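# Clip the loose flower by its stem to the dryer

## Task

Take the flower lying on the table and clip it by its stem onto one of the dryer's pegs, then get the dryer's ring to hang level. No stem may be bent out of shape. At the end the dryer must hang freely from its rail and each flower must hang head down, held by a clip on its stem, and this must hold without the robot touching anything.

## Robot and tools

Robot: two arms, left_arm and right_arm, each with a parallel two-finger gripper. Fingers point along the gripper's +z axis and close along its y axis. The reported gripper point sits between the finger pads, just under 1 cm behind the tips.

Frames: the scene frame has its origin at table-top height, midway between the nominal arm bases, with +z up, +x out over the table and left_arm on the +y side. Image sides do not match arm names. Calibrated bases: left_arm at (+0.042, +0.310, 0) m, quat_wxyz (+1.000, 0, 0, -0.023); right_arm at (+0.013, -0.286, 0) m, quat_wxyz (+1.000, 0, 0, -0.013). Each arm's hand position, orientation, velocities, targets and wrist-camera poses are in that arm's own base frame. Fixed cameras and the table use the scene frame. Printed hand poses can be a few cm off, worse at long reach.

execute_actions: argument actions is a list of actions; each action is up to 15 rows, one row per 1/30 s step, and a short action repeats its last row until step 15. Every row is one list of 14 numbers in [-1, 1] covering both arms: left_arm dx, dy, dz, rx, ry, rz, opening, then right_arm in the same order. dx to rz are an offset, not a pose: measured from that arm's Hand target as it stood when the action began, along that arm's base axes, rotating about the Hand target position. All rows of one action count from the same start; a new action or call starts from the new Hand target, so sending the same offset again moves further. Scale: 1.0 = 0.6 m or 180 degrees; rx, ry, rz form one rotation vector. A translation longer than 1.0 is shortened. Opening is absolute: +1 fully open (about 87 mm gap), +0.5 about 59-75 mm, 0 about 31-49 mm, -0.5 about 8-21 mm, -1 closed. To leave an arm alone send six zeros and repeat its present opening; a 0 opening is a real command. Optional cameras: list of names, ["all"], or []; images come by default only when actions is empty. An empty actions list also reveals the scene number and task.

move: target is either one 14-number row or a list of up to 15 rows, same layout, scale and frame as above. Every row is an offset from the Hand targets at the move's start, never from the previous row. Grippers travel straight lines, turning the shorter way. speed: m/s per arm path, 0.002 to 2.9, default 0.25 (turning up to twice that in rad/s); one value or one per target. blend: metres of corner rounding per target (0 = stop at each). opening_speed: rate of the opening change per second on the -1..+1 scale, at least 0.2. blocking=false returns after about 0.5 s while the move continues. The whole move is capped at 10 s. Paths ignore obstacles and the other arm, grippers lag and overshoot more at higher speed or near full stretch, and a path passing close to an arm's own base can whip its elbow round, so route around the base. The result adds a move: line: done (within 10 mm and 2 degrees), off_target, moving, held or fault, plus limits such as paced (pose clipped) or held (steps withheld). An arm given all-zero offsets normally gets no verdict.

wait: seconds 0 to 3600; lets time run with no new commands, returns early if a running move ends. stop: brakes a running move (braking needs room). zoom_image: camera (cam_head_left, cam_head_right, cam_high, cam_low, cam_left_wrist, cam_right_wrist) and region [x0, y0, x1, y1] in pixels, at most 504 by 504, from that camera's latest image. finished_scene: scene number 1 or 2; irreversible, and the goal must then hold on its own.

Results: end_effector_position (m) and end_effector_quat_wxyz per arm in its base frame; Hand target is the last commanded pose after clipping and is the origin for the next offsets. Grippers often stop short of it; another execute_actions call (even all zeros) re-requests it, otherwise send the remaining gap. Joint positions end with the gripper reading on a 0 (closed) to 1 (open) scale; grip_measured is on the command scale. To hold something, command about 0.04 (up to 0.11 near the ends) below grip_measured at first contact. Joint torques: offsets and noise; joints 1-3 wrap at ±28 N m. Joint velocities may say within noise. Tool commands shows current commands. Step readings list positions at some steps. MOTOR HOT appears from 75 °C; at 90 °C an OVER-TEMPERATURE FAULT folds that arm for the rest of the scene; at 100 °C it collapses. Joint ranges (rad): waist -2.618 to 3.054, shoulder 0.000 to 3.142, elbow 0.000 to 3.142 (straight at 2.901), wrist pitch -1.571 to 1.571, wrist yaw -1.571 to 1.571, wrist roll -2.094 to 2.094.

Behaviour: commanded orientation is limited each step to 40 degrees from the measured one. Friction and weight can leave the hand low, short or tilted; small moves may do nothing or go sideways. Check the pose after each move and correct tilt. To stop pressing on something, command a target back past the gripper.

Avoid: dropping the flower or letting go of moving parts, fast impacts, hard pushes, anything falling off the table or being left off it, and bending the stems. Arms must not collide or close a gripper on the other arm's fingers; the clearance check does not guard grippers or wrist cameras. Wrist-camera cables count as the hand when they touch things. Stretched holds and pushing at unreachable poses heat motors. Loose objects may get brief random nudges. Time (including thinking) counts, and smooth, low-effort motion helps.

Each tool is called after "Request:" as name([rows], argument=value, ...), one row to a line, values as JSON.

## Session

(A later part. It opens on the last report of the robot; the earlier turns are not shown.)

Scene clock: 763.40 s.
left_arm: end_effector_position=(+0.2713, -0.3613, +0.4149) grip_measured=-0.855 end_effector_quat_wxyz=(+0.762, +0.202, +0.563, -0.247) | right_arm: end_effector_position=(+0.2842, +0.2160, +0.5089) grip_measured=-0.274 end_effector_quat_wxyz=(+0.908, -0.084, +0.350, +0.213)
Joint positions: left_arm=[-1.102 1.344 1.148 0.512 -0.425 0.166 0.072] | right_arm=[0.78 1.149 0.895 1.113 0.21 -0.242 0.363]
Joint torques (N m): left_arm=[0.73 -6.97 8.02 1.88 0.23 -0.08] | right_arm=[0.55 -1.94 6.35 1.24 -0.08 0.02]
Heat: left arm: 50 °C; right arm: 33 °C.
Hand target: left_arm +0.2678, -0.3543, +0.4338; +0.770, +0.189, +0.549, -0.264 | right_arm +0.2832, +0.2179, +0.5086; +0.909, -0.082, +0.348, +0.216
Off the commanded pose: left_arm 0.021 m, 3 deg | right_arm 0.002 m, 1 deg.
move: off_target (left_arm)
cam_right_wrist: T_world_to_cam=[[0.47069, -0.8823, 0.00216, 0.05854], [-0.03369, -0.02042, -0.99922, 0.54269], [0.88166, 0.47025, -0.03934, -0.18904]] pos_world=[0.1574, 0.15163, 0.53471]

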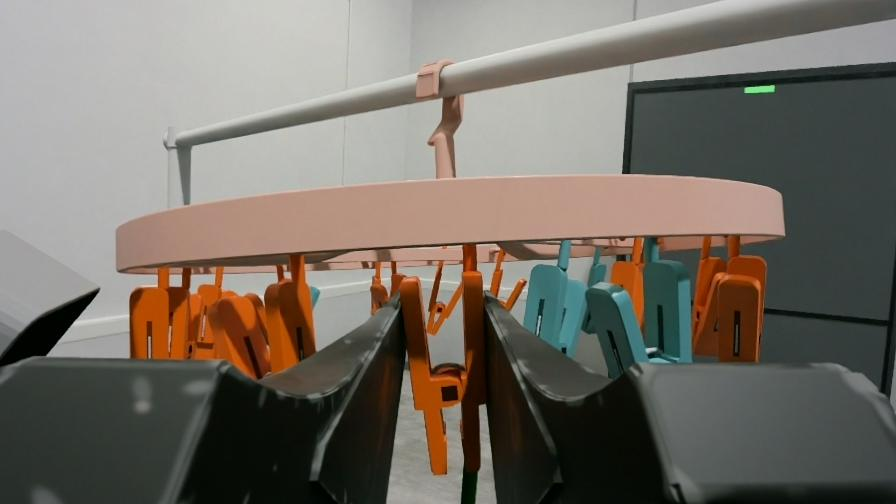

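Request:
wait(seconds=0.1, cameras=["cam_left_wrist"])

Request:
zoom_image(camera="cam_left_wrist", region=[350, 40, 550, 200])

Scene clock: 766.40 s.
left_arm: end_effector_position=(+0.2712, -0.3614, +0.4148) grip_measured=-0.855 end_effector_quat_wxyz=(+0.762, +0.202, +0.563, -0.247) | right_arm: end_effector_position=(+0.2842, +0.2160, +0.5089) grip_measured=-0.274 end_effector_quat_wxyz=(+0.908, -0.084, +0.350, +0.213)
Joint positions: left_arm=[-1.102 1.344 1.148 0.512 -0.425 0.165 0.072] | right_arm=[0.78 1.149 0.895 1.113 0.21 -0.242 0.363]
Joint torques (N m): left_arm=[0.73 -6.98 8.03 1.87 0.24 -0.09] | right_arm=[0.54 -1.84 6.38 1.25 -0.07 0.01]
Heat: left arm: 49 °C; right arm: 33 °C.
Hand target: left_arm +0.2677, -0.3543, +0.4338; +0.770, +0.189, +0.549, -0.264 | right_arm +0.2832, +0.2179, +0.5086; +0.909, -0.082, +0.348, +0.216
Tool commands: left_gripper/opening=-0.95 right_gripper/opening=-0.6
Off the commanded pose: left_arm 0.021 m, 3 deg | right_arm 0.002 m, 1 deg.
wait: 0.10 s; at rest from the start
cam_left_wrist: T_world_to_cam=[[-0.57779, -0.81605, -0.01476, -0.12983], [-0.43612, 0.32398, -0.83955, 0.60805], [0.68989, -0.47865, -0.54309, 0.0139]] pos_world=[0.18058, -0.29629, 0.51612]

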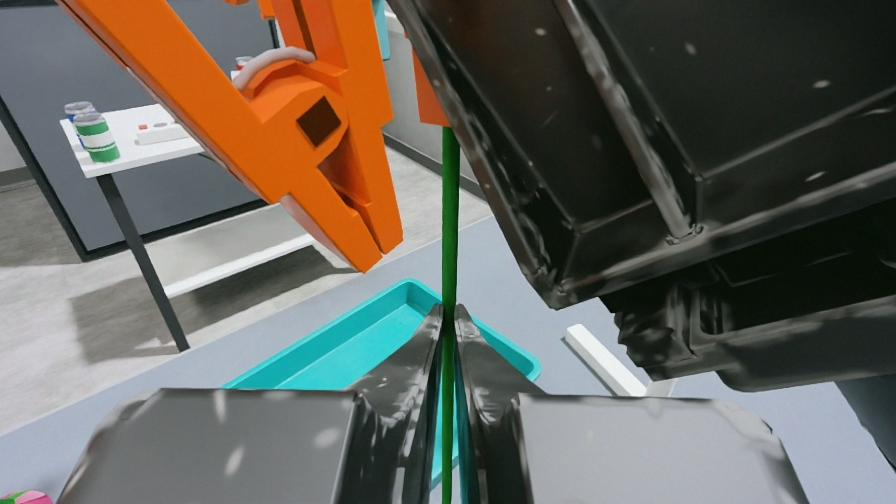

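Scaled by 2.520 from the camera's image (finer frame: 1280x720).

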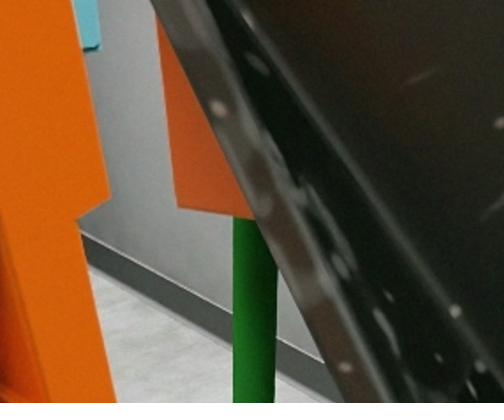

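Request:
move([
  [0,0,0,0,0,0,-0.95,0,0,0.0167,0,0,0,-0.6],
  [-0.002,0.0015,-0.008,-0.0137,-0.0175,0,-0.95,0,0,0.0167,0,0,0,-0.6],
], speed=0.05, cameras=["cam_right_wrist","cam_left_wrist"])

Request:
zoom_image(camera="cam_right_wrist", region=[380, 364, 540, 504])

Scene clock: 772.07 s.
left_arm: end_effector_position=(+0.2689, -0.3601, +0.4164) grip_measured=-0.855 end_effector_quat_wxyz=(+0.777, +0.185, +0.540, -0.264) | right_arm: end_effector_position=(+0.2843, +0.2161, +0.5118) grip_measured=-0.274 end_effector_quat_wxyz=(+0.908, -0.084, +0.351, +0.213)
Joint positions: left_arm=[-1.102 1.344 1.085 0.649 -0.415 0.167 0.072] | right_arm=[0.78 1.149 0.907 1.101 0.21 -0.242 0.363]
Joint torques (N m): left_arm=[0.72 -6.38 6.24 2.08 0.26 0.19] | right_arm=[0.59 -1.98 9.13 0.99 -0.09 0.02]
Heat: left arm: 49 °C; right arm: 33 °C.
Hand target: left_arm +0.2666, -0.3534, +0.4291; +0.789, +0.180, +0.522, -0.271 | right_arm +0.2832, +0.2179, +0.5186; +0.909, -0.082, +0.347, +0.216
Off the commanded pose: left_arm 0.014 m, 3 deg | right_arm 0.007 m, 1 deg.
move: off_target (left_arm)
cam_left_wrist: T_world_to_cam=[[-0.5849, -0.81098, 0.01463, -0.13865], [-0.4012, 0.27359, -0.87418, 0.5948], [0.70493, -0.51717, -0.48539, -0.0251]] pos_world=[0.17523, -0.28815, 0.50981]
cam_right_wrist: T_world_to_cam=[[0.47074, -0.88227, 0.00245, 0.05841], [-0.03418, -0.02102, -0.9992, 0.54575], [0.88161, 0.47028, -0.04005, -0.18868]] pos_world=[0.1575, 0.15173, 0.53761]
Images, in order (width x height): cam_left_wrist 896x504, cam_right_wrist 896x504.

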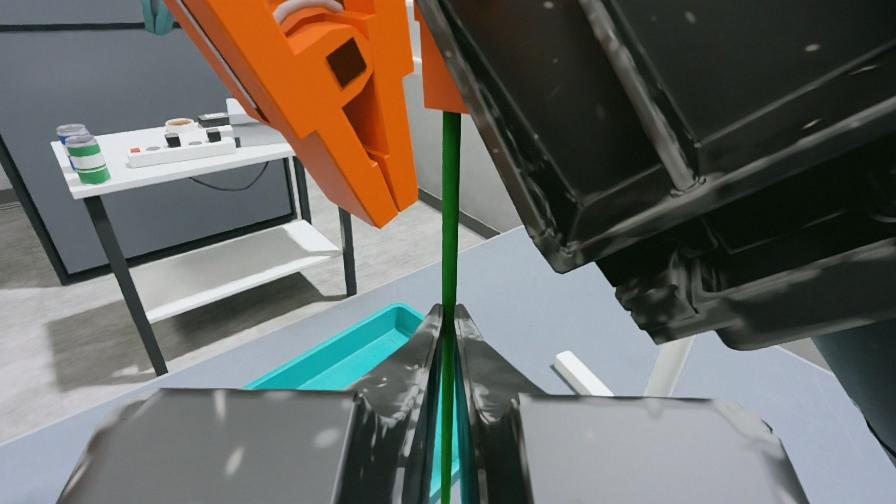

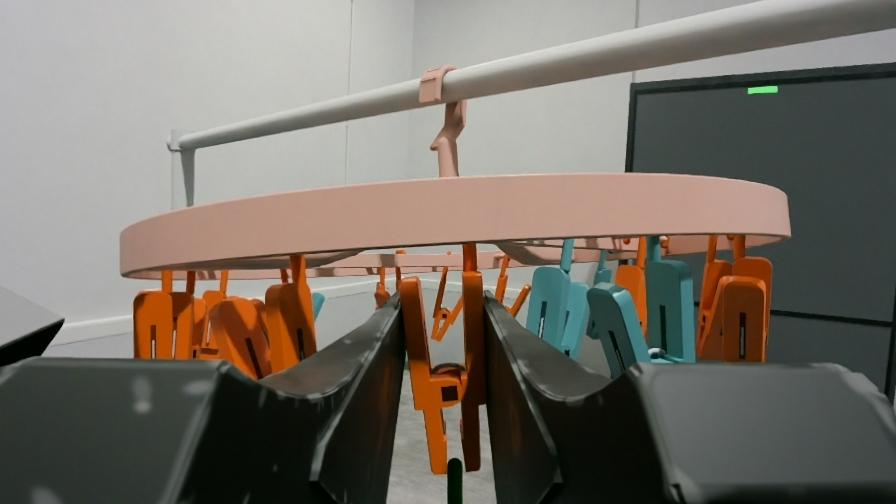

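Scaled by 3.150 from the camera's image (finer frame: 1280x720).

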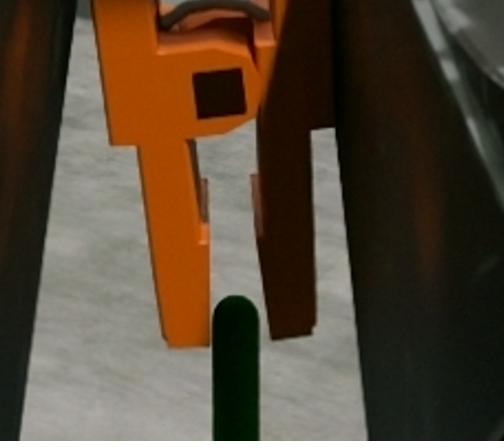

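Request:
move(target=[0,0,0,0,0,0,-0.95,0,0,-0.0235,0,0,0,-0.6], speed=0.03, cameras=["cam_right_wrist"])

Request:
zoom_image(camera="cam_right_wrist", region=[380, 364, 540, 504])

Scene clock: 774.67 s.
left_arm: end_effector_position=(+0.2688, -0.3601, +0.4166) grip_measured=-0.855 end_effector_quat_wxyz=(+0.778, +0.185, +0.540, -0.264) | right_arm: end_effector_position=(+0.2855, +0.2173, +0.5033) grip_measured=-0.279 end_effector_quat_wxyz=(+0.906, -0.087, +0.355, +0.211)
Joint positions: left_arm=[-1.102 1.344 1.085 0.65 -0.414 0.167 0.072] | right_arm=[0.78 1.149 0.882 1.114 0.21 -0.242 0.36]
Joint torques (N m): left_arm=[0.72 -6.34 6.26 2.06 0.26 0.19] | right_arm=[0.58 -1.91 6.13 1.42 -0.08 0.01]
Heat: left arm: 48 °C; right arm: 33 °C.
Hand target: left_arm +0.2666, -0.3534, +0.4291; +0.788, +0.180, +0.522, -0.271 | right_arm +0.2832, +0.2179, +0.5046; +0.909, -0.082, +0.347, +0.216
Off the commanded pose: left_arm 0.014 m, 3 deg | right_arm 0.003 m, 1 deg.
move: done
cam_right_wrist: T_world_to_cam=[[0.47077, -0.88223, 0.00583, 0.05724], [-0.04257, -0.02932, -0.99866, 0.54124], [0.88123, 0.4699, -0.05136, -0.18486]] pos_world=[0.15899, 0.15323, 0.53069]

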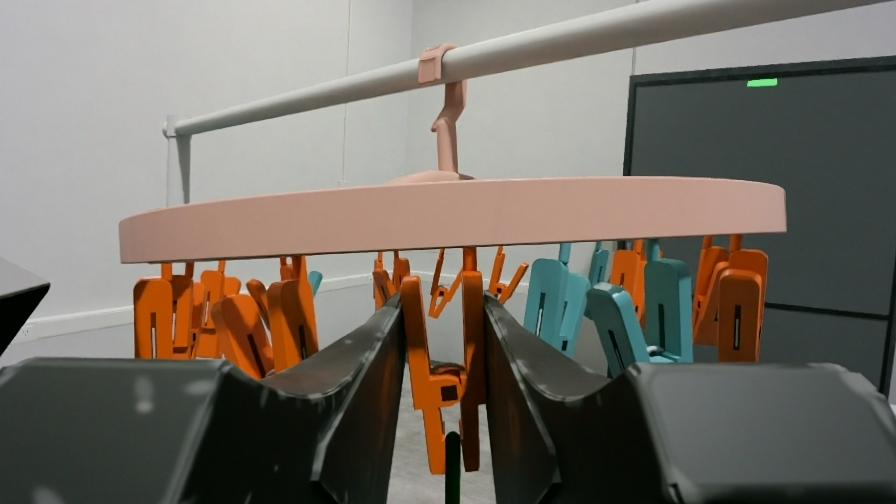

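Scaled by 3.150 from the camera's image (finer frame: 1280x720).

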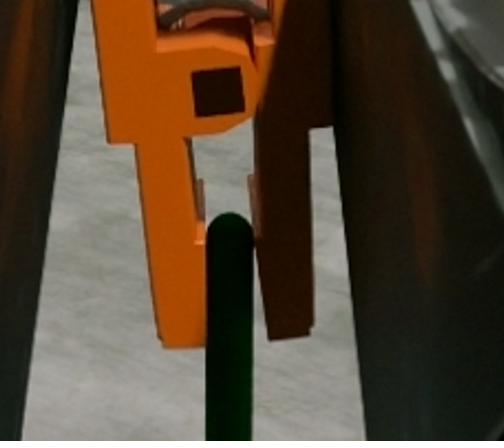

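Request:
move(target=[0,0,0,0,0,0,-0.95,0,0,0,0,0,0,0.2], opening_speed=0.5, cameras=["cam_right_wrist","cam_left_wrist"])

Request:
zoom_image(camera="cam_right_wrist", region=[380, 304, 540, 504])

Scene clock: 778.07 s.
left_arm: end_effector_position=(+0.2686, -0.3602, +0.4171) grip_measured=-0.855 end_effector_quat_wxyz=(+0.778, +0.185, +0.539, -0.265) | right_arm: end_effector_position=(+0.2842, +0.2160, +0.5056) grip_measured=+0.200 end_effector_quat_wxyz=(+0.908, -0.084, +0.350, +0.213)
Joint positions: left_arm=[-1.102 1.344 1.085 0.652 -0.413 0.167 0.072] | right_arm=[0.78 1.149 0.882 1.126 0.21 -0.242 0.6]
Joint torques (N m): left_arm=[0.73 -6.37 6.24 2.05 0.24 0.19] | right_arm=[0.53 -1.88 6.16 1.29 -0.08 0.01]
Heat: left arm: 48 °C; right arm: 33 °C.
Hand target: left_arm +0.2665, -0.3534, +0.4290; +0.788, +0.180, +0.522, -0.271 | right_arm +0.2832, +0.2179, +0.5046; +0.909, -0.082, +0.347, +0.216
Off the commanded pose: left_arm 0.014 m, 2 deg | right_arm 0.002 m, 1 deg.
move: done
cam_left_wrist: T_world_to_cam=[[-0.58634, -0.80992, 0.01537, -0.1384], [-0.39898, 0.27223, -0.87562, 0.59489], [0.705, -0.51955, -0.48276, -0.02657]] pos_world=[0.17493, -0.28784, 0.5102]
cam_right_wrist: T_world_to_cam=[[0.4707, -0.88229, 0.00233, 0.05846], [-0.03397, -0.02076, -0.99921, 0.53948], [0.88164, 0.47025, -0.03974, -0.18895]] pos_world=[0.1574, 0.15163, 0.53141]
Images, in order (width x height): cam_left_wrist 896x504, cam_right_wrist 896x504.

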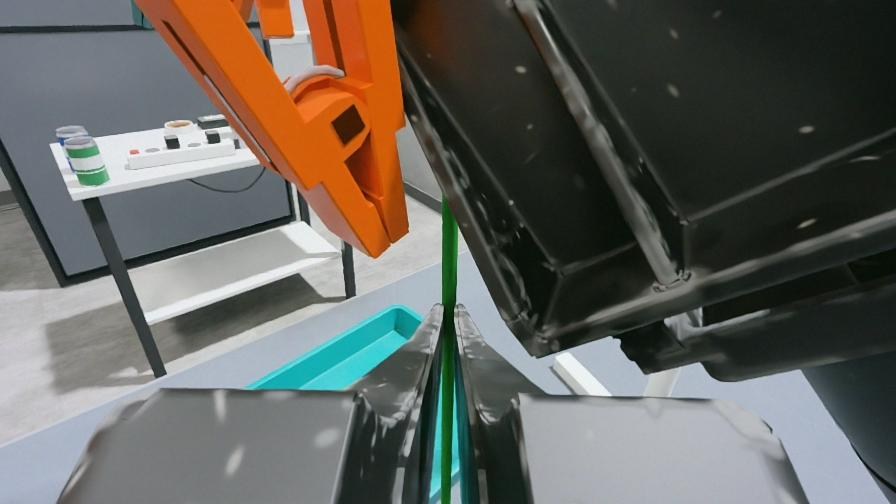

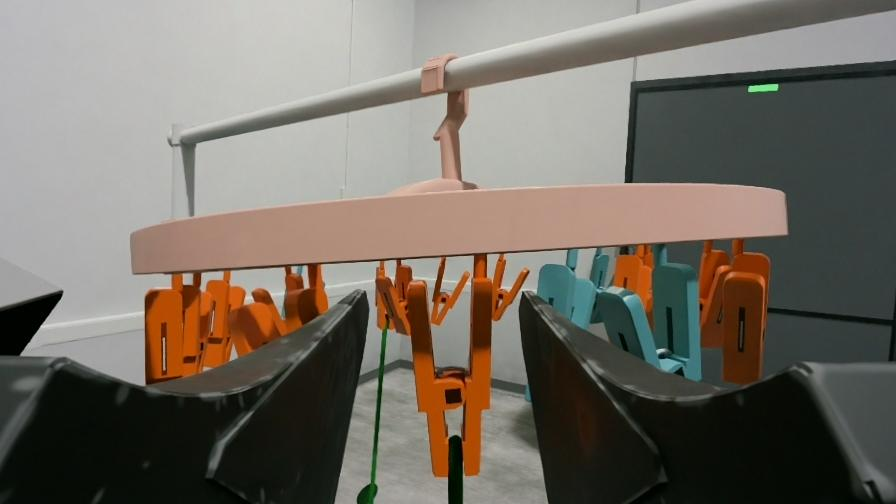

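Scaled by 2.520 from the camera's image (finer frame: 1280x720).

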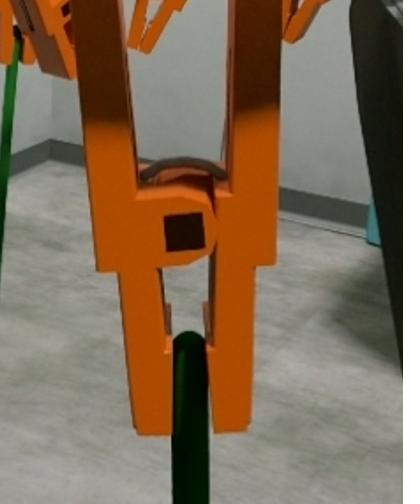

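Request:
move([
  [0,0,0,0,0,0,-0.95,-0.117,-0.07,-0.092,0,0,0,0.2],
  [0,0,-0.032,0,0,0,-0.95,-0.117,-0.07,-0.092,0,0,0,0.2],
  [0,0,-0.032,0,0,0,0.1,-0.117,-0.07,-0.092,0,0,0,0.2],
  [-0.125,0.092,-0.075,0,0,0,0.1,-0.117,-0.07,-0.092,0,0,0,0.2],
], speed=[0.12,0.03,0.05,0.12], opening_speed=0.5, cameras=["cam_right_wrist","cam_left_wrist"])

Scene clock: 792.67 s.
left_arm: end_effector_position=(+0.1933, -0.3030, +0.3805) grip_measured=+0.100 end_effector_quat_wxyz=(+0.783, +0.188, +0.527, -0.270) | right_arm: end_effector_position=(+0.2152, +0.1788, +0.4475) grip_measured=+0.200 end_effector_quat_wxyz=(+0.906, -0.090, +0.352, +0.216)
Joint positions: left_arm=[-1.297 1.018 0.709 0.767 -0.572 0.272 0.55] | right_arm=[0.926 0.813 0.51 1.18 0.293 -0.352 0.6]
Joint torques (N m): left_arm=[-0.83 -2.93 5.94 1.88 -0.07 0.19] | right_arm=[0.76 -0.1 6.23 1.25 -0.01 -0.08]
Heat: left arm: 45 °C; right arm: 33 °C.
Hand target: left_arm +0.1915, -0.2982, +0.3840; +0.788, +0.180, +0.522, -0.271 | right_arm +0.2130, +0.1759, +0.4493; +0.909, -0.082, +0.348, +0.216
Off the commanded pose: left_arm 0.006 m, 1 deg | right_arm 0.004 m, 1 deg.
move: done
cam_left_wrist: T_world_to_cam=[[-0.59728, -0.80198, 0.00848, -0.12855], [-0.37523, 0.27008, -0.88671, 0.51609], [0.70884, -0.5328, -0.46225, 0.02603]] pos_world=[0.09842, -0.22861, 0.47074]
cam_right_wrist: T_world_to_cam=[[0.48009, -0.87715, 0.01113, 0.05141], [-0.03484, -0.03175, -0.99889, 0.48028], [0.87652, 0.47917, -0.0458, -0.11082]] pos_world=[0.08919, 0.11345, 0.4741]
Images, in order (width x height): cam_left_wrist 896x504, cam_right_wrist 896x504.

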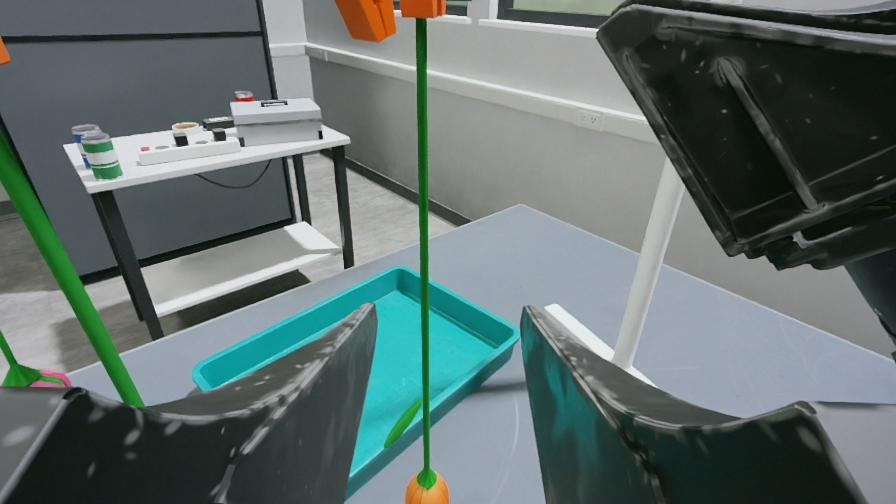

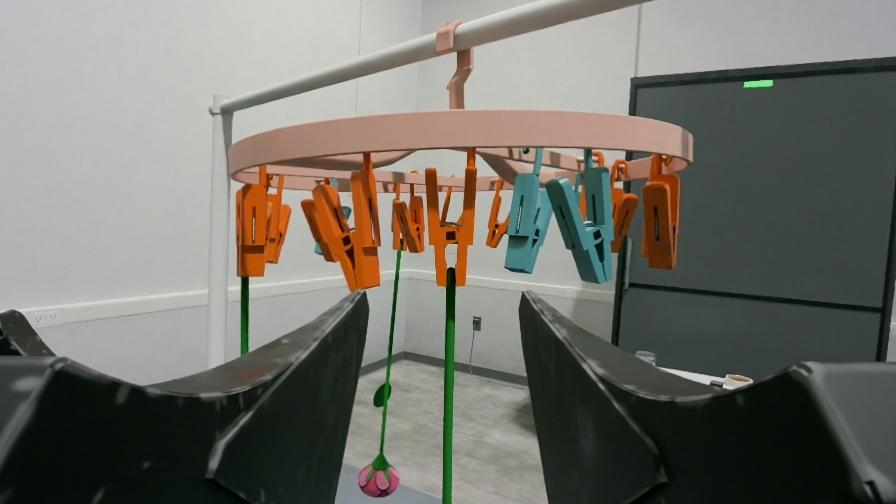

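Request:
move(target=[-0.069,0.15,-0.04,0,0,0,0.1,0,0,0,0,0,0,0.2], speed=0.15, cameras=["cam_low"])

Request:
zoom_image(camera="cam_low", region=[120, 30, 370, 150])

Scene clock: 799.87 s.
left_arm: end_effector_position=(+0.1500, -0.2088, +0.3653) grip_measured=+0.100 end_effector_quat_wxyz=(+0.789, +0.175, +0.518, -0.279) | right_arm: end_effector_position=(+0.2152, +0.1788, +0.4475) grip_measured=+0.200 end_effector_quat_wxyz=(+0.906, -0.090, +0.352, +0.216)
Joint positions: left_arm=[-1.463 0.511 0.475 0.595 -0.715 0.376 0.55] | right_arm=[0.926 0.813 0.51 1.18 0.293 -0.352 0.6]
Joint torques (N m): left_arm=[-0.83 0.96 5.72 1.39 0.01 0.19] | right_arm=[0.72 -0.17 6.17 1.25 -0.01 -0.07]
Heat: left arm: 45 °C; right arm: 33 °C.
Hand target: left_arm +0.1501, -0.2081, +0.3600; +0.788, +0.180, +0.522, -0.271 | right_arm +0.2130, +0.1759, +0.4493; +0.909, -0.082, +0.348, +0.216
Off the commanded pose: left_arm 0.005 m, 1 deg | right_arm 0.004 m, 1 deg.
move: done

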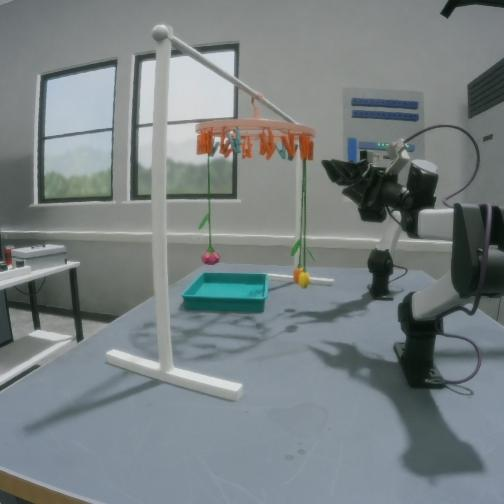

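Scaled by 2.016 from the camera's image (finer frame: 720x720).

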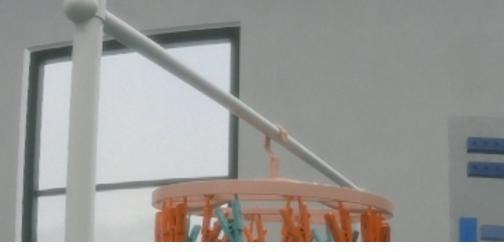

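Request:
zoom_image(camera="cam_low", region=[190, 110, 322, 150])

Scaled by 3.818 from the camera's image (finer frame: 720x720).

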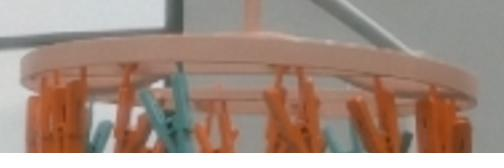

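Request:
move([
  [0,0,0,0,0,0,0.1,-0.0133,0.1317,0.01,0,0,-0.07,0.2],
  [0,0,0,0,0,0,0.1,0.085,0.1685,0.0928,0,0,-0.07,0.2],
  [0,0,0,0,0,0,0.1,0.115,0.0485,0.0928,0,0,0.007,0.2],
  [0,0,0,0,0,0,0.1,0.19,-0.0482,0.0928,0,0,0.1,0.2],
  [0,0,0,0,0,0,0.1,0.0817,-0.1315,0.01,0,0,0.1,0.2],
  [0,0,0,0,0,0,0.1,0.015,0.0235,0.01,0,0,0,0.2],
], speed=[0.15,0.1,0.09,0.09,0.12,0.15], blend=[0.02,0,0.02,0,0.02,0], cameras=["cam_right_wrist"])

Scene clock: 820.53 s.
left_arm: end_effector_position=(+0.1501, -0.2087, +0.3652) grip_measured=+0.100 end_effector_quat_wxyz=(+0.789, +0.175, +0.519, -0.278) | right_arm: end_effector_position=(+0.2248, +0.1940, +0.4422) grip_measured=+0.200 end_effector_quat_wxyz=(+0.903, -0.098, +0.361, +0.213)
Joint positions: left_arm=[-1.463 0.511 0.475 0.594 -0.715 0.377 0.55] | right_arm=[0.934 0.889 0.531 1.212 0.297 -0.357 0.6]
Joint torques (N m): left_arm=[-0.83 0.96 5.72 1.4 0 0.19] | right_arm=[0.69 0.25 9.09 1.36 -0.02 -0.06]
Heat: left arm: 43 °C; right arm: 33 °C.
Hand target: left_arm +0.1501, -0.2082, +0.3600; +0.788, +0.180, +0.522, -0.271 | right_arm +0.2220, +0.1900, +0.4553; +0.909, -0.082, +0.348, +0.216
Off the commanded pose: left_arm 0.005 m, 1 deg | right_arm 0.014 m, 2 deg.
move: off_target (right_arm)
cam_right_wrist: T_world_to_cam=[[0.4816, -0.87613, 0.0212, 0.05515], [-0.05004, -0.05164, -0.99741, 0.48246], [0.87496, 0.4793, -0.06871, -0.11623]] pos_world=[0.09928, 0.12894, 0.47205]

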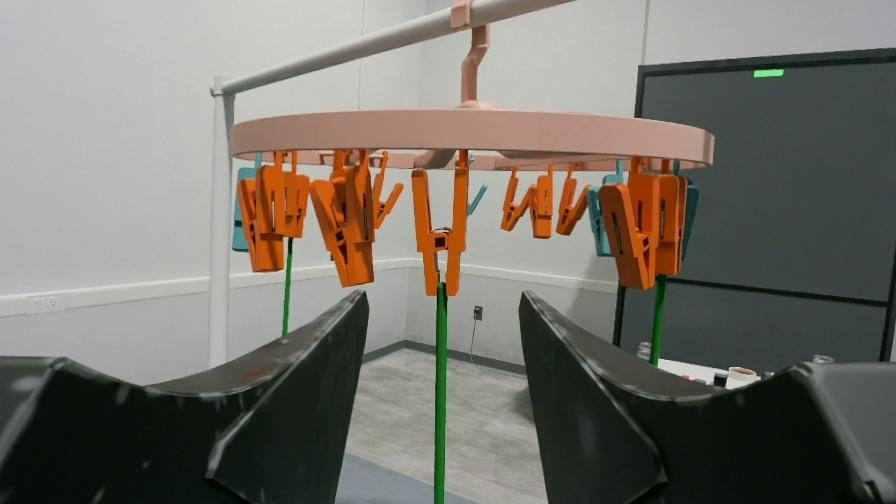

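Request:
move(target=[0.0667,-0.145,0.0867,0,0,0,0.1,0.0817,0.0522,0.075,0,0,0,0.2], speed=0.12, cameras=["cam_right_wrist","cam_left_wrist"])

Scene clock: 826.23 s.
left_arm: end_effector_position=(+0.1900, -0.2943, +0.3903) grip_measured=+0.100 end_effector_quat_wxyz=(+0.781, +0.200, +0.537, -0.249) | right_arm: end_effector_position=(+0.2706, +0.2223, +0.4915) grip_measured=+0.200 end_effector_quat_wxyz=(+0.906, -0.087, +0.355, +0.212)
Joint positions: left_arm=[-1.318 0.976 0.759 0.65 -0.608 0.306 0.55] | right_arm=[0.848 1.127 0.821 1.165 0.255 -0.294 0.6]
Joint torques (N m): left_arm=[0.75 -0.83 10.28 1.89 0.31 -0.1] | right_arm=[-0.59 -1.62 9.09 1.1 -0.2 0.12]
Heat: left arm: 43 °C; right arm: 33 °C.
Hand target: left_arm +0.1901, -0.2952, +0.4121; +0.788, +0.180, +0.522, -0.271 | right_arm +0.2711, +0.2213, +0.5003; +0.909, -0.082, +0.348, +0.216
Off the commanded pose: left_arm 0.022 m, 4 deg | right_arm 0.009 m, 1 deg.
move: off_target (left_arm)
cam_left_wrist: T_world_to_cam=[[-0.57825, -0.81539, -0.02771, -0.11705], [-0.38379, 0.30183, -0.8727, 0.52682], [0.71995, -0.494, -0.48747, 0.05673]] pos_world=[0.09366, -0.22643, 0.48417]
cam_right_wrist: T_world_to_cam=[[0.47104, -0.88209, 0.00563, 0.06869], [-0.04265, -0.02915, -0.99867, 0.52905], [0.88108, 0.47017, -0.05135, -0.17466]] pos_world=[0.14409, 0.15813, 0.51899]
Images, in order (width x height): cam_left_wrist 896x504, cam_right_wrist 896x504.

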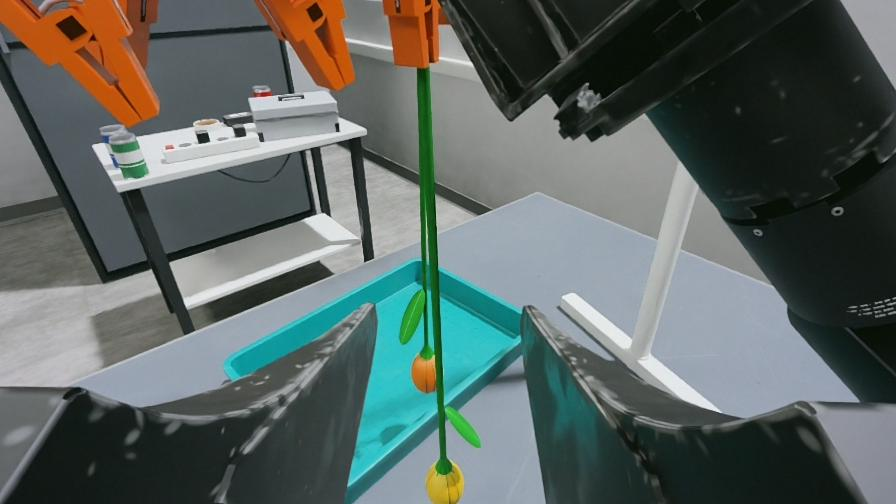

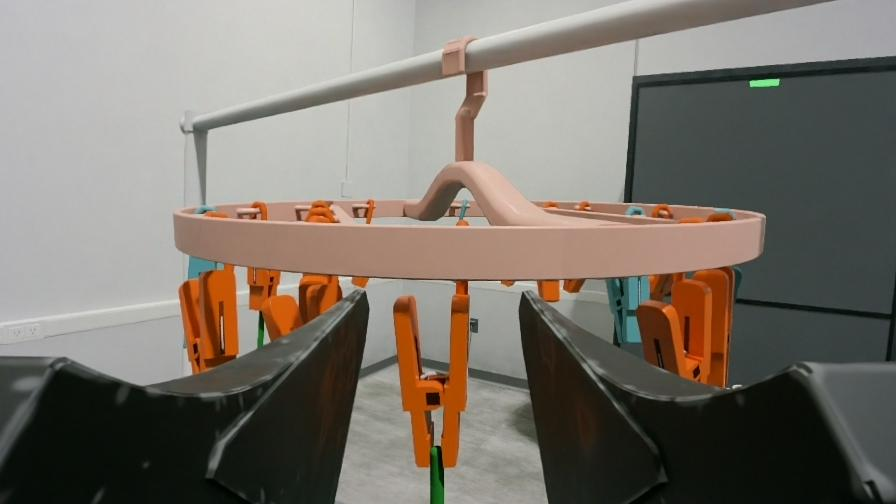

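Request:
move(target=[0.135,-0.0795,0.009,0,0,0,0.1,0.027,0.02,-0.005,0,0,0,0.2], speed=0.08, cameras=["cam_right_wrist","cam_left_wrist"])

Scene clock: 831.27 s.
left_arm: end_effector_position=(+0.2703, -0.3407, +0.3956) grip_measured=+0.100 end_effector_quat_wxyz=(+0.779, +0.195, +0.540, -0.251) | right_arm: end_effector_position=(+0.2884, +0.2367, +0.4843) grip_measured=+0.200 end_effector_quat_wxyz=(+0.903, -0.093, +0.364, +0.210)
Joint positions: left_arm=[-1.068 1.281 0.967 0.689 -0.384 0.18 0.55] | right_arm=[0.831 1.208 0.858 1.183 0.243 -0.28 0.6]
Joint torques (N m): left_arm=[0.66 -3.12 10.4 2.03 0.26 -0.08] | right_arm=[-0.58 -2.25 9.21 1.37 -0.19 0.13]
Heat: left arm: 44 °C; right arm: 33 °C.
Hand target: left_arm +0.2712, -0.3429, +0.4174; +0.788, +0.180, +0.522, -0.271 | right_arm +0.2872, +0.2333, +0.4974; +0.909, -0.082, +0.347, +0.216
Off the commanded pose: left_arm 0.022 m, 4 deg | right_arm 0.014 m, 2 deg.
move: off_target (left_arm, right_arm)
cam_left_wrist: T_world_to_cam=[[-0.57727, -0.81642, -0.01473, -0.11409], [-0.39462, 0.29473, -0.87029, 0.57573], [0.71486, -0.49658, -0.49232, -0.0191]] pos_world=[0.17498, -0.27232, 0.48996]
cam_right_wrist: T_world_to_cam=[[0.47222, -0.88138, 0.01294, 0.06907], [-0.05807, -0.04575, -0.99726, 0.53068], [0.87957, 0.47018, -0.07278, -0.18667]] pos_world=[0.16238, 0.17292, 0.51474]
Images, in order (width x height): cam_left_wrist 896x504, cam_right_wrist 896x504.

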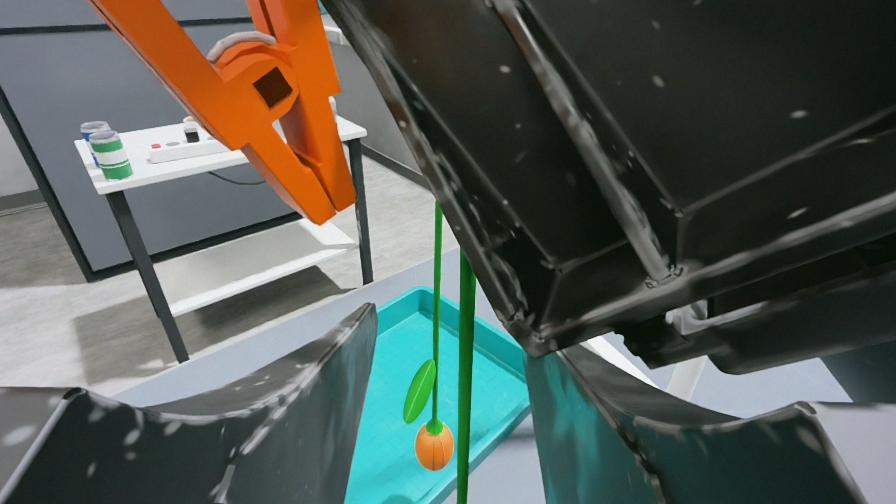

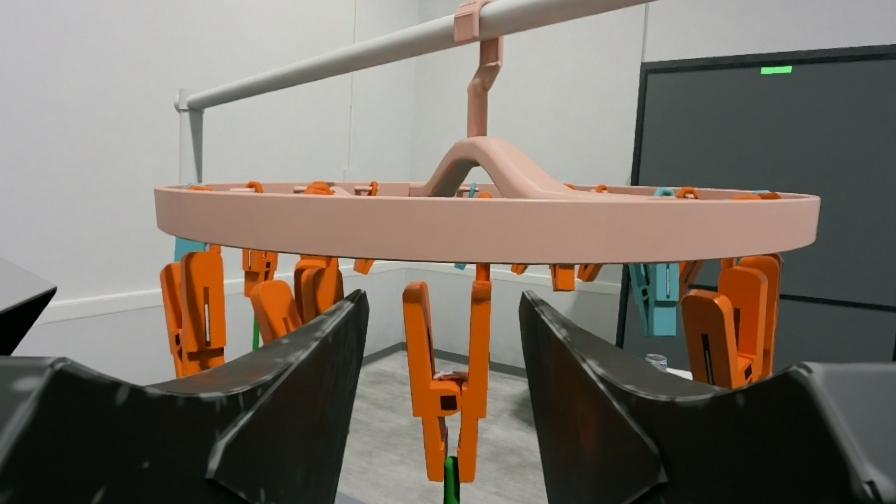

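Request:
zoom_image(camera="cam_left_wrist", region=[420, 260, 520, 360])

Scaled by 5.040 from the camera's image (finer frame: 1280x720).

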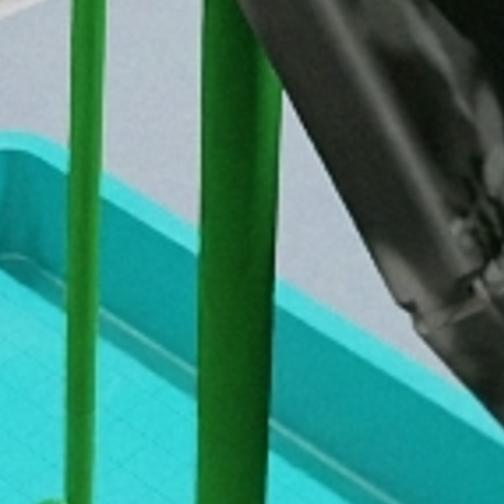

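Request:
move([
  [0.0095,-0.0165,0,0,0,0,0.1,0,0,0,0,0,0,0.2],
  [0.0095,-0.0165,0,0,0,0,-0.95,0,0,0,0,0,0,-0.05],
], speed=0.05, opening_speed=0.8, cameras=["cam_left_wrist","cam_right_wrist"])

Scene clock: 838.37 s.
left_arm: end_effector_position=(+0.2757, -0.3510, +0.3948) grip_measured=-0.826 end_effector_quat_wxyz=(+0.778, +0.196, +0.541, -0.252) | right_arm: end_effector_position=(+0.2885, +0.2357, +0.4852) grip_measured=-0.050 end_effector_quat_wxyz=(+0.904, -0.091, +0.363, +0.209)
Joint positions: left_arm=[-1.068 1.327 0.999 0.701 -0.382 0.179 0.087] | right_arm=[0.829 1.208 0.858 1.186 0.243 -0.279 0.475]
Joint torques (N m): left_arm=[0.69 -3.56 10.52 2.03 0.24 -0.09] | right_arm=[-0.46 -2.28 9.14 1.34 -0.18 0.13]
Heat: left arm: 45 °C; right arm: 34 °C.
Hand target: left_arm +0.2768, -0.3528, +0.4175; +0.788, +0.180, +0.522, -0.271 | right_arm +0.2872, +0.2332, +0.4974; +0.909, -0.082, +0.347, +0.216
Off the commanded pose: left_arm 0.023 m, 4 deg | right_arm 0.013 m, 2 deg.
move: off_target (left_arm); target 2's new opening was sent with left_arm's hand 0.023 m and 4 deg from that target
cam_left_wrist: T_world_to_cam=[[-0.57874, -0.81537, -0.01505, -0.11848], [-0.39506, 0.29645, -0.86951, 0.58061], [0.71344, -0.49727, -0.49369, -0.02773]] pos_world=[0.18059, -0.28252, 0.48937]
cam_right_wrist: T_world_to_cam=[[0.47058, -0.88228, 0.01162, 0.06942], [-0.05556, -0.04277, -0.99754, 0.53026], [0.88061, 0.46878, -0.06915, -0.18793]] pos_world=[0.16229, 0.17202, 0.51515]

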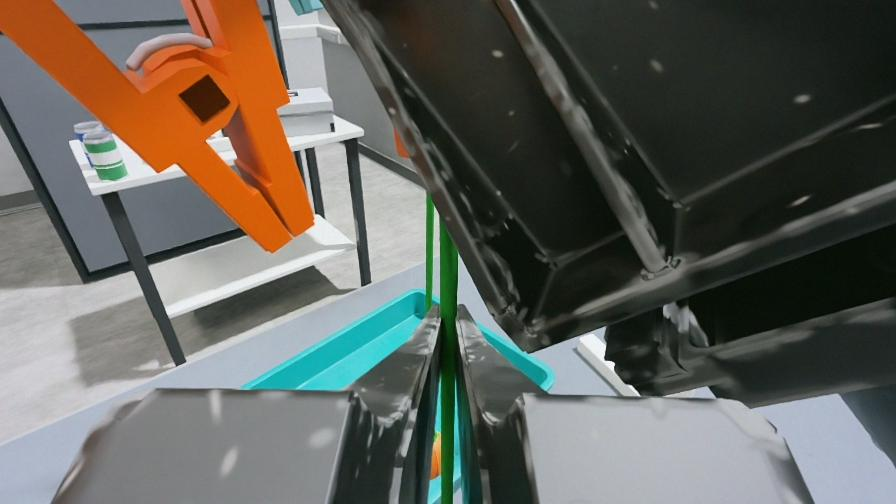

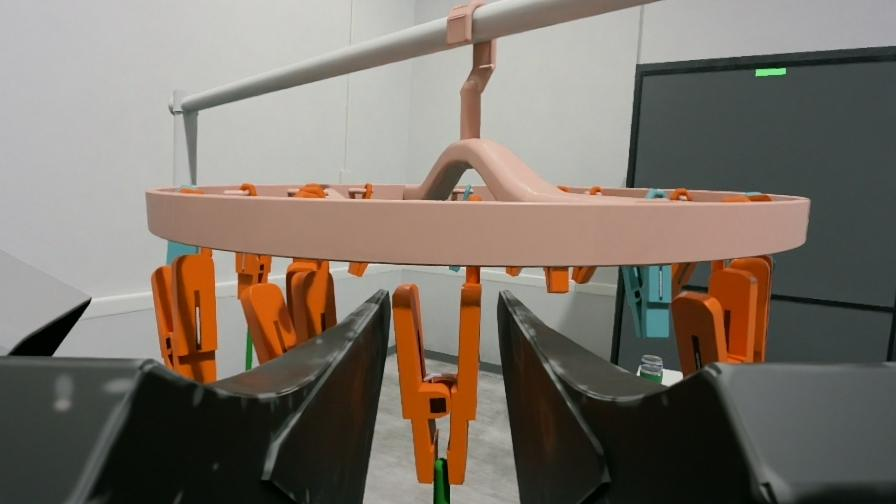

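Request:
move([
  [0,0,0,0,0,0,-0.95,0,0,0,0,0,0,-0.6],
  [0,0,-0.075,0,0,0,-0.95,0,0,0,0,0,0,-0.6],
  [-0.145,0.11,-0.075,0,0,0,-0.95,0,0,0,0,0,0,-0.6],
  [-0.211,0.355,-0.075,0,0,0,-0.95,0,0,0,0,0,0,-0.6],
], speed=[0.05,0.05,0.1,0.15], blend=[0,0,0.03,0], opening_speed=0.8, cameras=["cam_left_wrist","cam_right_wrist"])

Scene clock: 854.87 s.
left_arm: end_effector_position=(+0.1531, -0.1454, +0.3588) grip_measured=-0.826 end_effector_quat_wxyz=(+0.783, +0.190, +0.533, -0.258) | right_arm: end_effector_position=(+0.2882, +0.2360, +0.4854) grip_measured=-0.326 end_effector_quat_wxyz=(+0.903, -0.092, +0.362, +0.210)
Joint positions: left_arm=[-1.269 0.192 0.536 0.096 -0.562 0.271 0.087] | right_arm=[0.829 1.208 0.858 1.187 0.241 -0.278 0.337]
Joint torques (N m): left_arm=[0.75 2.35 8.42 1.63 0.27 -0.03] | right_arm=[-0.42 -2.19 9.17 1.35 -0.15 0.12]
Heat: left arm: 45 °C; right arm: 34 °C.
Hand target: left_arm +0.1502, -0.1397, +0.3726; +0.789, +0.180, +0.522, -0.271 | right_arm +0.2872, +0.2332, +0.4974; +0.909, -0.082, +0.347, +0.216
Off the commanded pose: left_arm 0.015 m, 2 deg | right_arm 0.012 m, 2 deg.
move: off_target (left_arm)
cam_left_wrist: T_world_to_cam=[[-0.5816, -0.81345, -0.00584, -0.02497], [-0.38202, 0.27946, -0.88089, 0.43964], [0.71819, -0.51009, -0.47329, 0.13431]] pos_world=[0.05697, -0.07467, 0.4507]
cam_right_wrist: T_world_to_cam=[[0.47264, -0.88117, 0.0124, 0.06859], [-0.05422, -0.04312, -0.9976, 0.53012], [0.87959, 0.47083, -0.06816, -0.18845]] pos_world=[0.16209, 0.17203, 0.51515]

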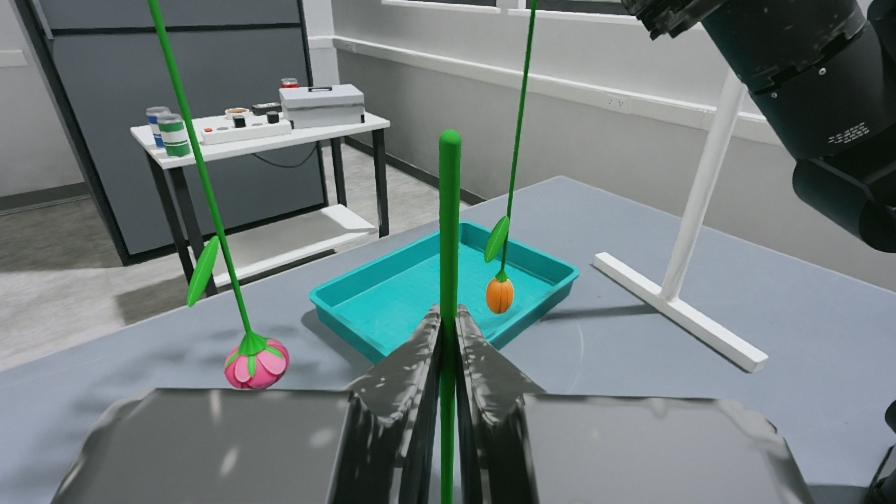

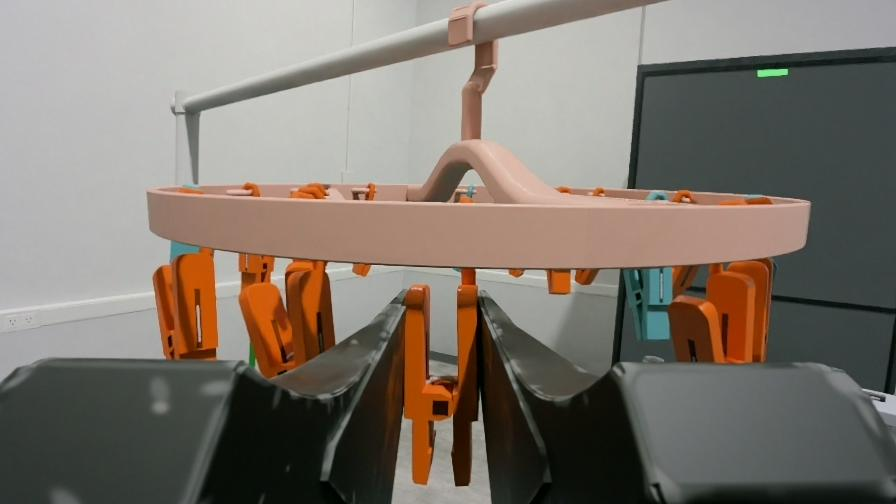

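Request:
move([
  [0,0,0,0,0,0,-0.95,0,0,0,0,0,0,0.2],
  [0,0,0,0,0,0,-0.95,-0.117,-0.058,-0.075,0,0,0,0.2],
  [0,0,0,0,0,0,-0.95,-0.042,-0.23,-0.07,0,0,0.1,0.2],
  [0,0,0,0,0,0,-0.95,0.0597,-0.137,0.0127,0,0,0.1,0.2],
  [0,0,0,0,0,0,-0.95,-0.0087,-0.047,0.0127,0,0,0.007,0.2],
  [0,0,0,0,0,0,-0.95,-0.0278,0.0913,0.0127,0,0,-0.08,0.2],
  [0,0,0,0,0,0,-0.95,-0.167,0.058,-0.079,0,0,-0.08,0.2],
], speed=[0.05,0.12,0.15,0.1,0.09,0.09,0.12], blend=[0,0.02,0.02,0,0.02,0,0], opening_speed=1.0, cameras=["cam_right_wrist"])

Scene clock: 870.57 s.
left_arm: end_effector_position=(+0.1531, -0.1455, +0.3586) grip_measured=-0.826 end_effector_quat_wxyz=(+0.783, +0.191, +0.533, -0.257) | right_arm: end_effector_position=(+0.1927, +0.2873, +0.4353) grip_measured=+0.200 end_effector_quat_wxyz=(+0.900, -0.138, +0.401, +0.104)
Joint positions: left_arm=[-1.269 0.192 0.536 0.095 -0.562 0.271 0.087] | right_arm=[1.379 1.285 0.751 1.483 0.664 -0.929 0.6]
Joint torques (N m): left_arm=[0.77 2.33 8.43 1.62 0.27 -0.03] | right_arm=[0.69 -5.2 5.93 1.81 -0.14 -0.04]
Heat: left arm: 46 °C; right arm: 34 °C.
Hand target: left_arm +0.1502, -0.1398, +0.3725; +0.788, +0.180, +0.522, -0.271 | right_arm +0.1870, +0.2680, +0.4500; +0.929, -0.038, +0.355, +0.101
Off the commanded pose: left_arm 0.015 m, 2 deg | right_arm 0.025 m, 13 deg.
joint sent to its limit (right arm) — joint 4 (wrist pitch), upper limit. The joint targets are off in orientation, not in position.
move: off_target (right_arm)
cam_right_wrist: T_world_to_cam=[[0.32496, -0.93177, 0.1619, 0.13744], [-0.10793, -0.20661, -0.97245, 0.52366], [0.93955, 0.29854, -0.16771, -0.0508]] pos_world=[0.05958, 0.25142, 0.47846]

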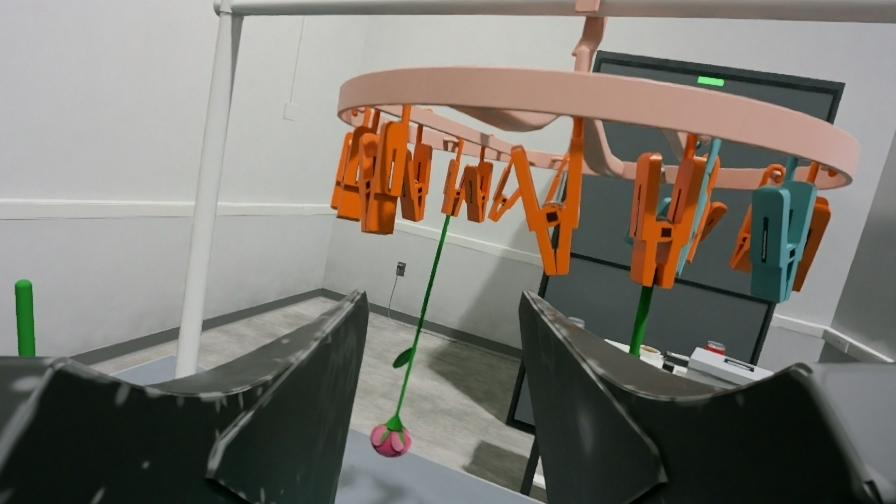

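Request:
move([
  [0,0,0,0,0,0,-0.95,-0.0033,-0.18,0,0,0,0.081,0.35],
  [0,0,0,0,0,0,-0.95,0.2117,-0.3167,0.0083,0,0,0.209,0.35],
  [0,0,0,0,0,0,-0.95,0.2733,-0.2333,0.0917,0,0,0.209,0.35],
  [0,0,0,0,0,0,-0.95,0.214,-0.1833,0.0917,0,0,0.153,0.35],
  [0,0,0,0,0,0,-0.95,0.1667,-0.12,0.0917,0,0,0.098,0.35],
], speed=[0.15,0.15,0.1,0.08,0.07], blend=[0.02,0.02,0,0.02,0], cameras=["cam_right_wrist"])

Scene clock: 881.20 s.
left_arm: end_effector_position=(+0.1531, -0.1455, +0.3586) grip_measured=-0.826 end_effector_quat_wxyz=(+0.783, +0.191, +0.533, -0.257) | right_arm: end_effector_position=(+0.2911, +0.1992, +0.5016) grip_measured=+0.350 end_effector_quat_wxyz=(+0.899, -0.098, +0.350, +0.244)
Joint positions: left_arm=[-1.269 0.192 0.536 0.095 -0.562 0.271 0.087] | right_arm=[0.647 1.106 0.852 1.085 0.074 -0.089 0.675]
Joint torques (N m): left_arm=[0.76 2.33 8.4 1.63 0.27 -0.03] | right_arm=[0.77 -3.34 6.41 1.2 0.09 -0.09]
Heat: left arm: 46 °C; right arm: 34 °C.
Hand target: left_arm +0.1502, -0.1398, +0.3725; +0.788, +0.180, +0.522, -0.271 | right_arm +0.2870, +0.1962, +0.5050; +0.902, -0.092, +0.345, +0.242
Off the commanded pose: left_arm 0.015 m, 2 deg | right_arm 0.006 m, 1 deg.
move: done
cam_right_wrist: T_world_to_cam=[[0.53213, -0.84665, 0.00455, 0.0143], [-0.03637, -0.02823, -0.99894, 0.53746], [0.84588, 0.5314, -0.04581, -0.18606]] pos_world=[0.16933, 0.12615, 0.5283]

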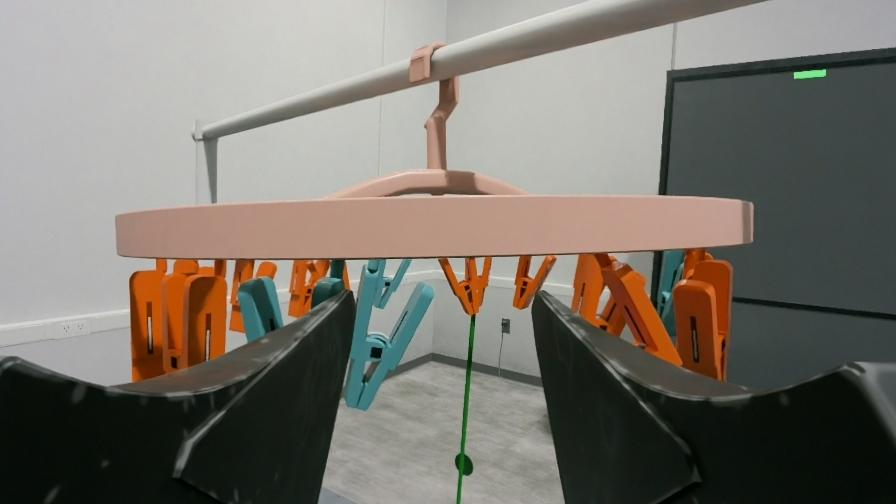

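Request:
move(target=[0,0,0,0,0,0,-0.95,-0.117,-0.07,-0.092,0,0,0,0.35], speed=0.12, cameras=["cam_right_wrist"])

Scene clock: 887.30 s.
left_arm: end_effector_position=(+0.1531, -0.1455, +0.3586) grip_measured=-0.826 end_effector_quat_wxyz=(+0.783, +0.191, +0.533, -0.257) | right_arm: end_effector_position=(+0.2165, +0.1546, +0.4521) grip_measured=+0.350 end_effector_quat_wxyz=(+0.903, -0.095, +0.342, +0.245)
Joint positions: left_arm=[-1.269 0.192 0.536 0.095 -0.562 0.271 0.087] | right_arm=[0.727 0.706 0.496 1.065 0.127 -0.15 0.675]
Joint torques (N m): left_arm=[0.77 2.33 8.4 1.63 0.27 -0.03] | right_arm=[0.75 0.54 6.05 1.09 0.06 -0.09]
Heat: left arm: 46 °C; right arm: 34 °C.
Hand target: left_arm +0.1502, -0.1398, +0.3725; +0.788, +0.180, +0.522, -0.271 | right_arm +0.2168, +0.1542, +0.4498; +0.902, -0.092, +0.345, +0.242
Off the commanded pose: left_arm 0.015 m, 2 deg | right_arm 0.002 m, 1 deg.
move: done
cam_right_wrist: T_world_to_cam=[[0.53095, -0.84739, 0.00327, 0.01743], [-0.02137, -0.01724, -0.99962, 0.47937], [0.84713, 0.53068, -0.02726, -0.11007]] pos_world=[0.09423, 0.08145, 0.47613]

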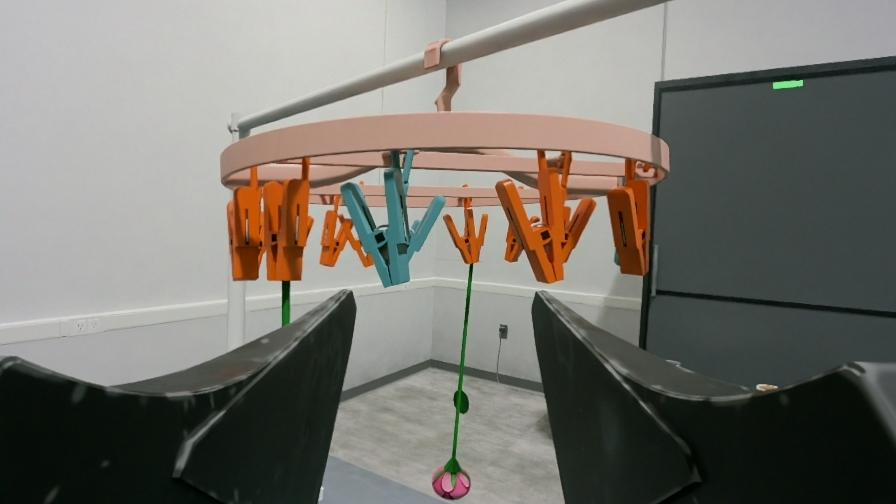

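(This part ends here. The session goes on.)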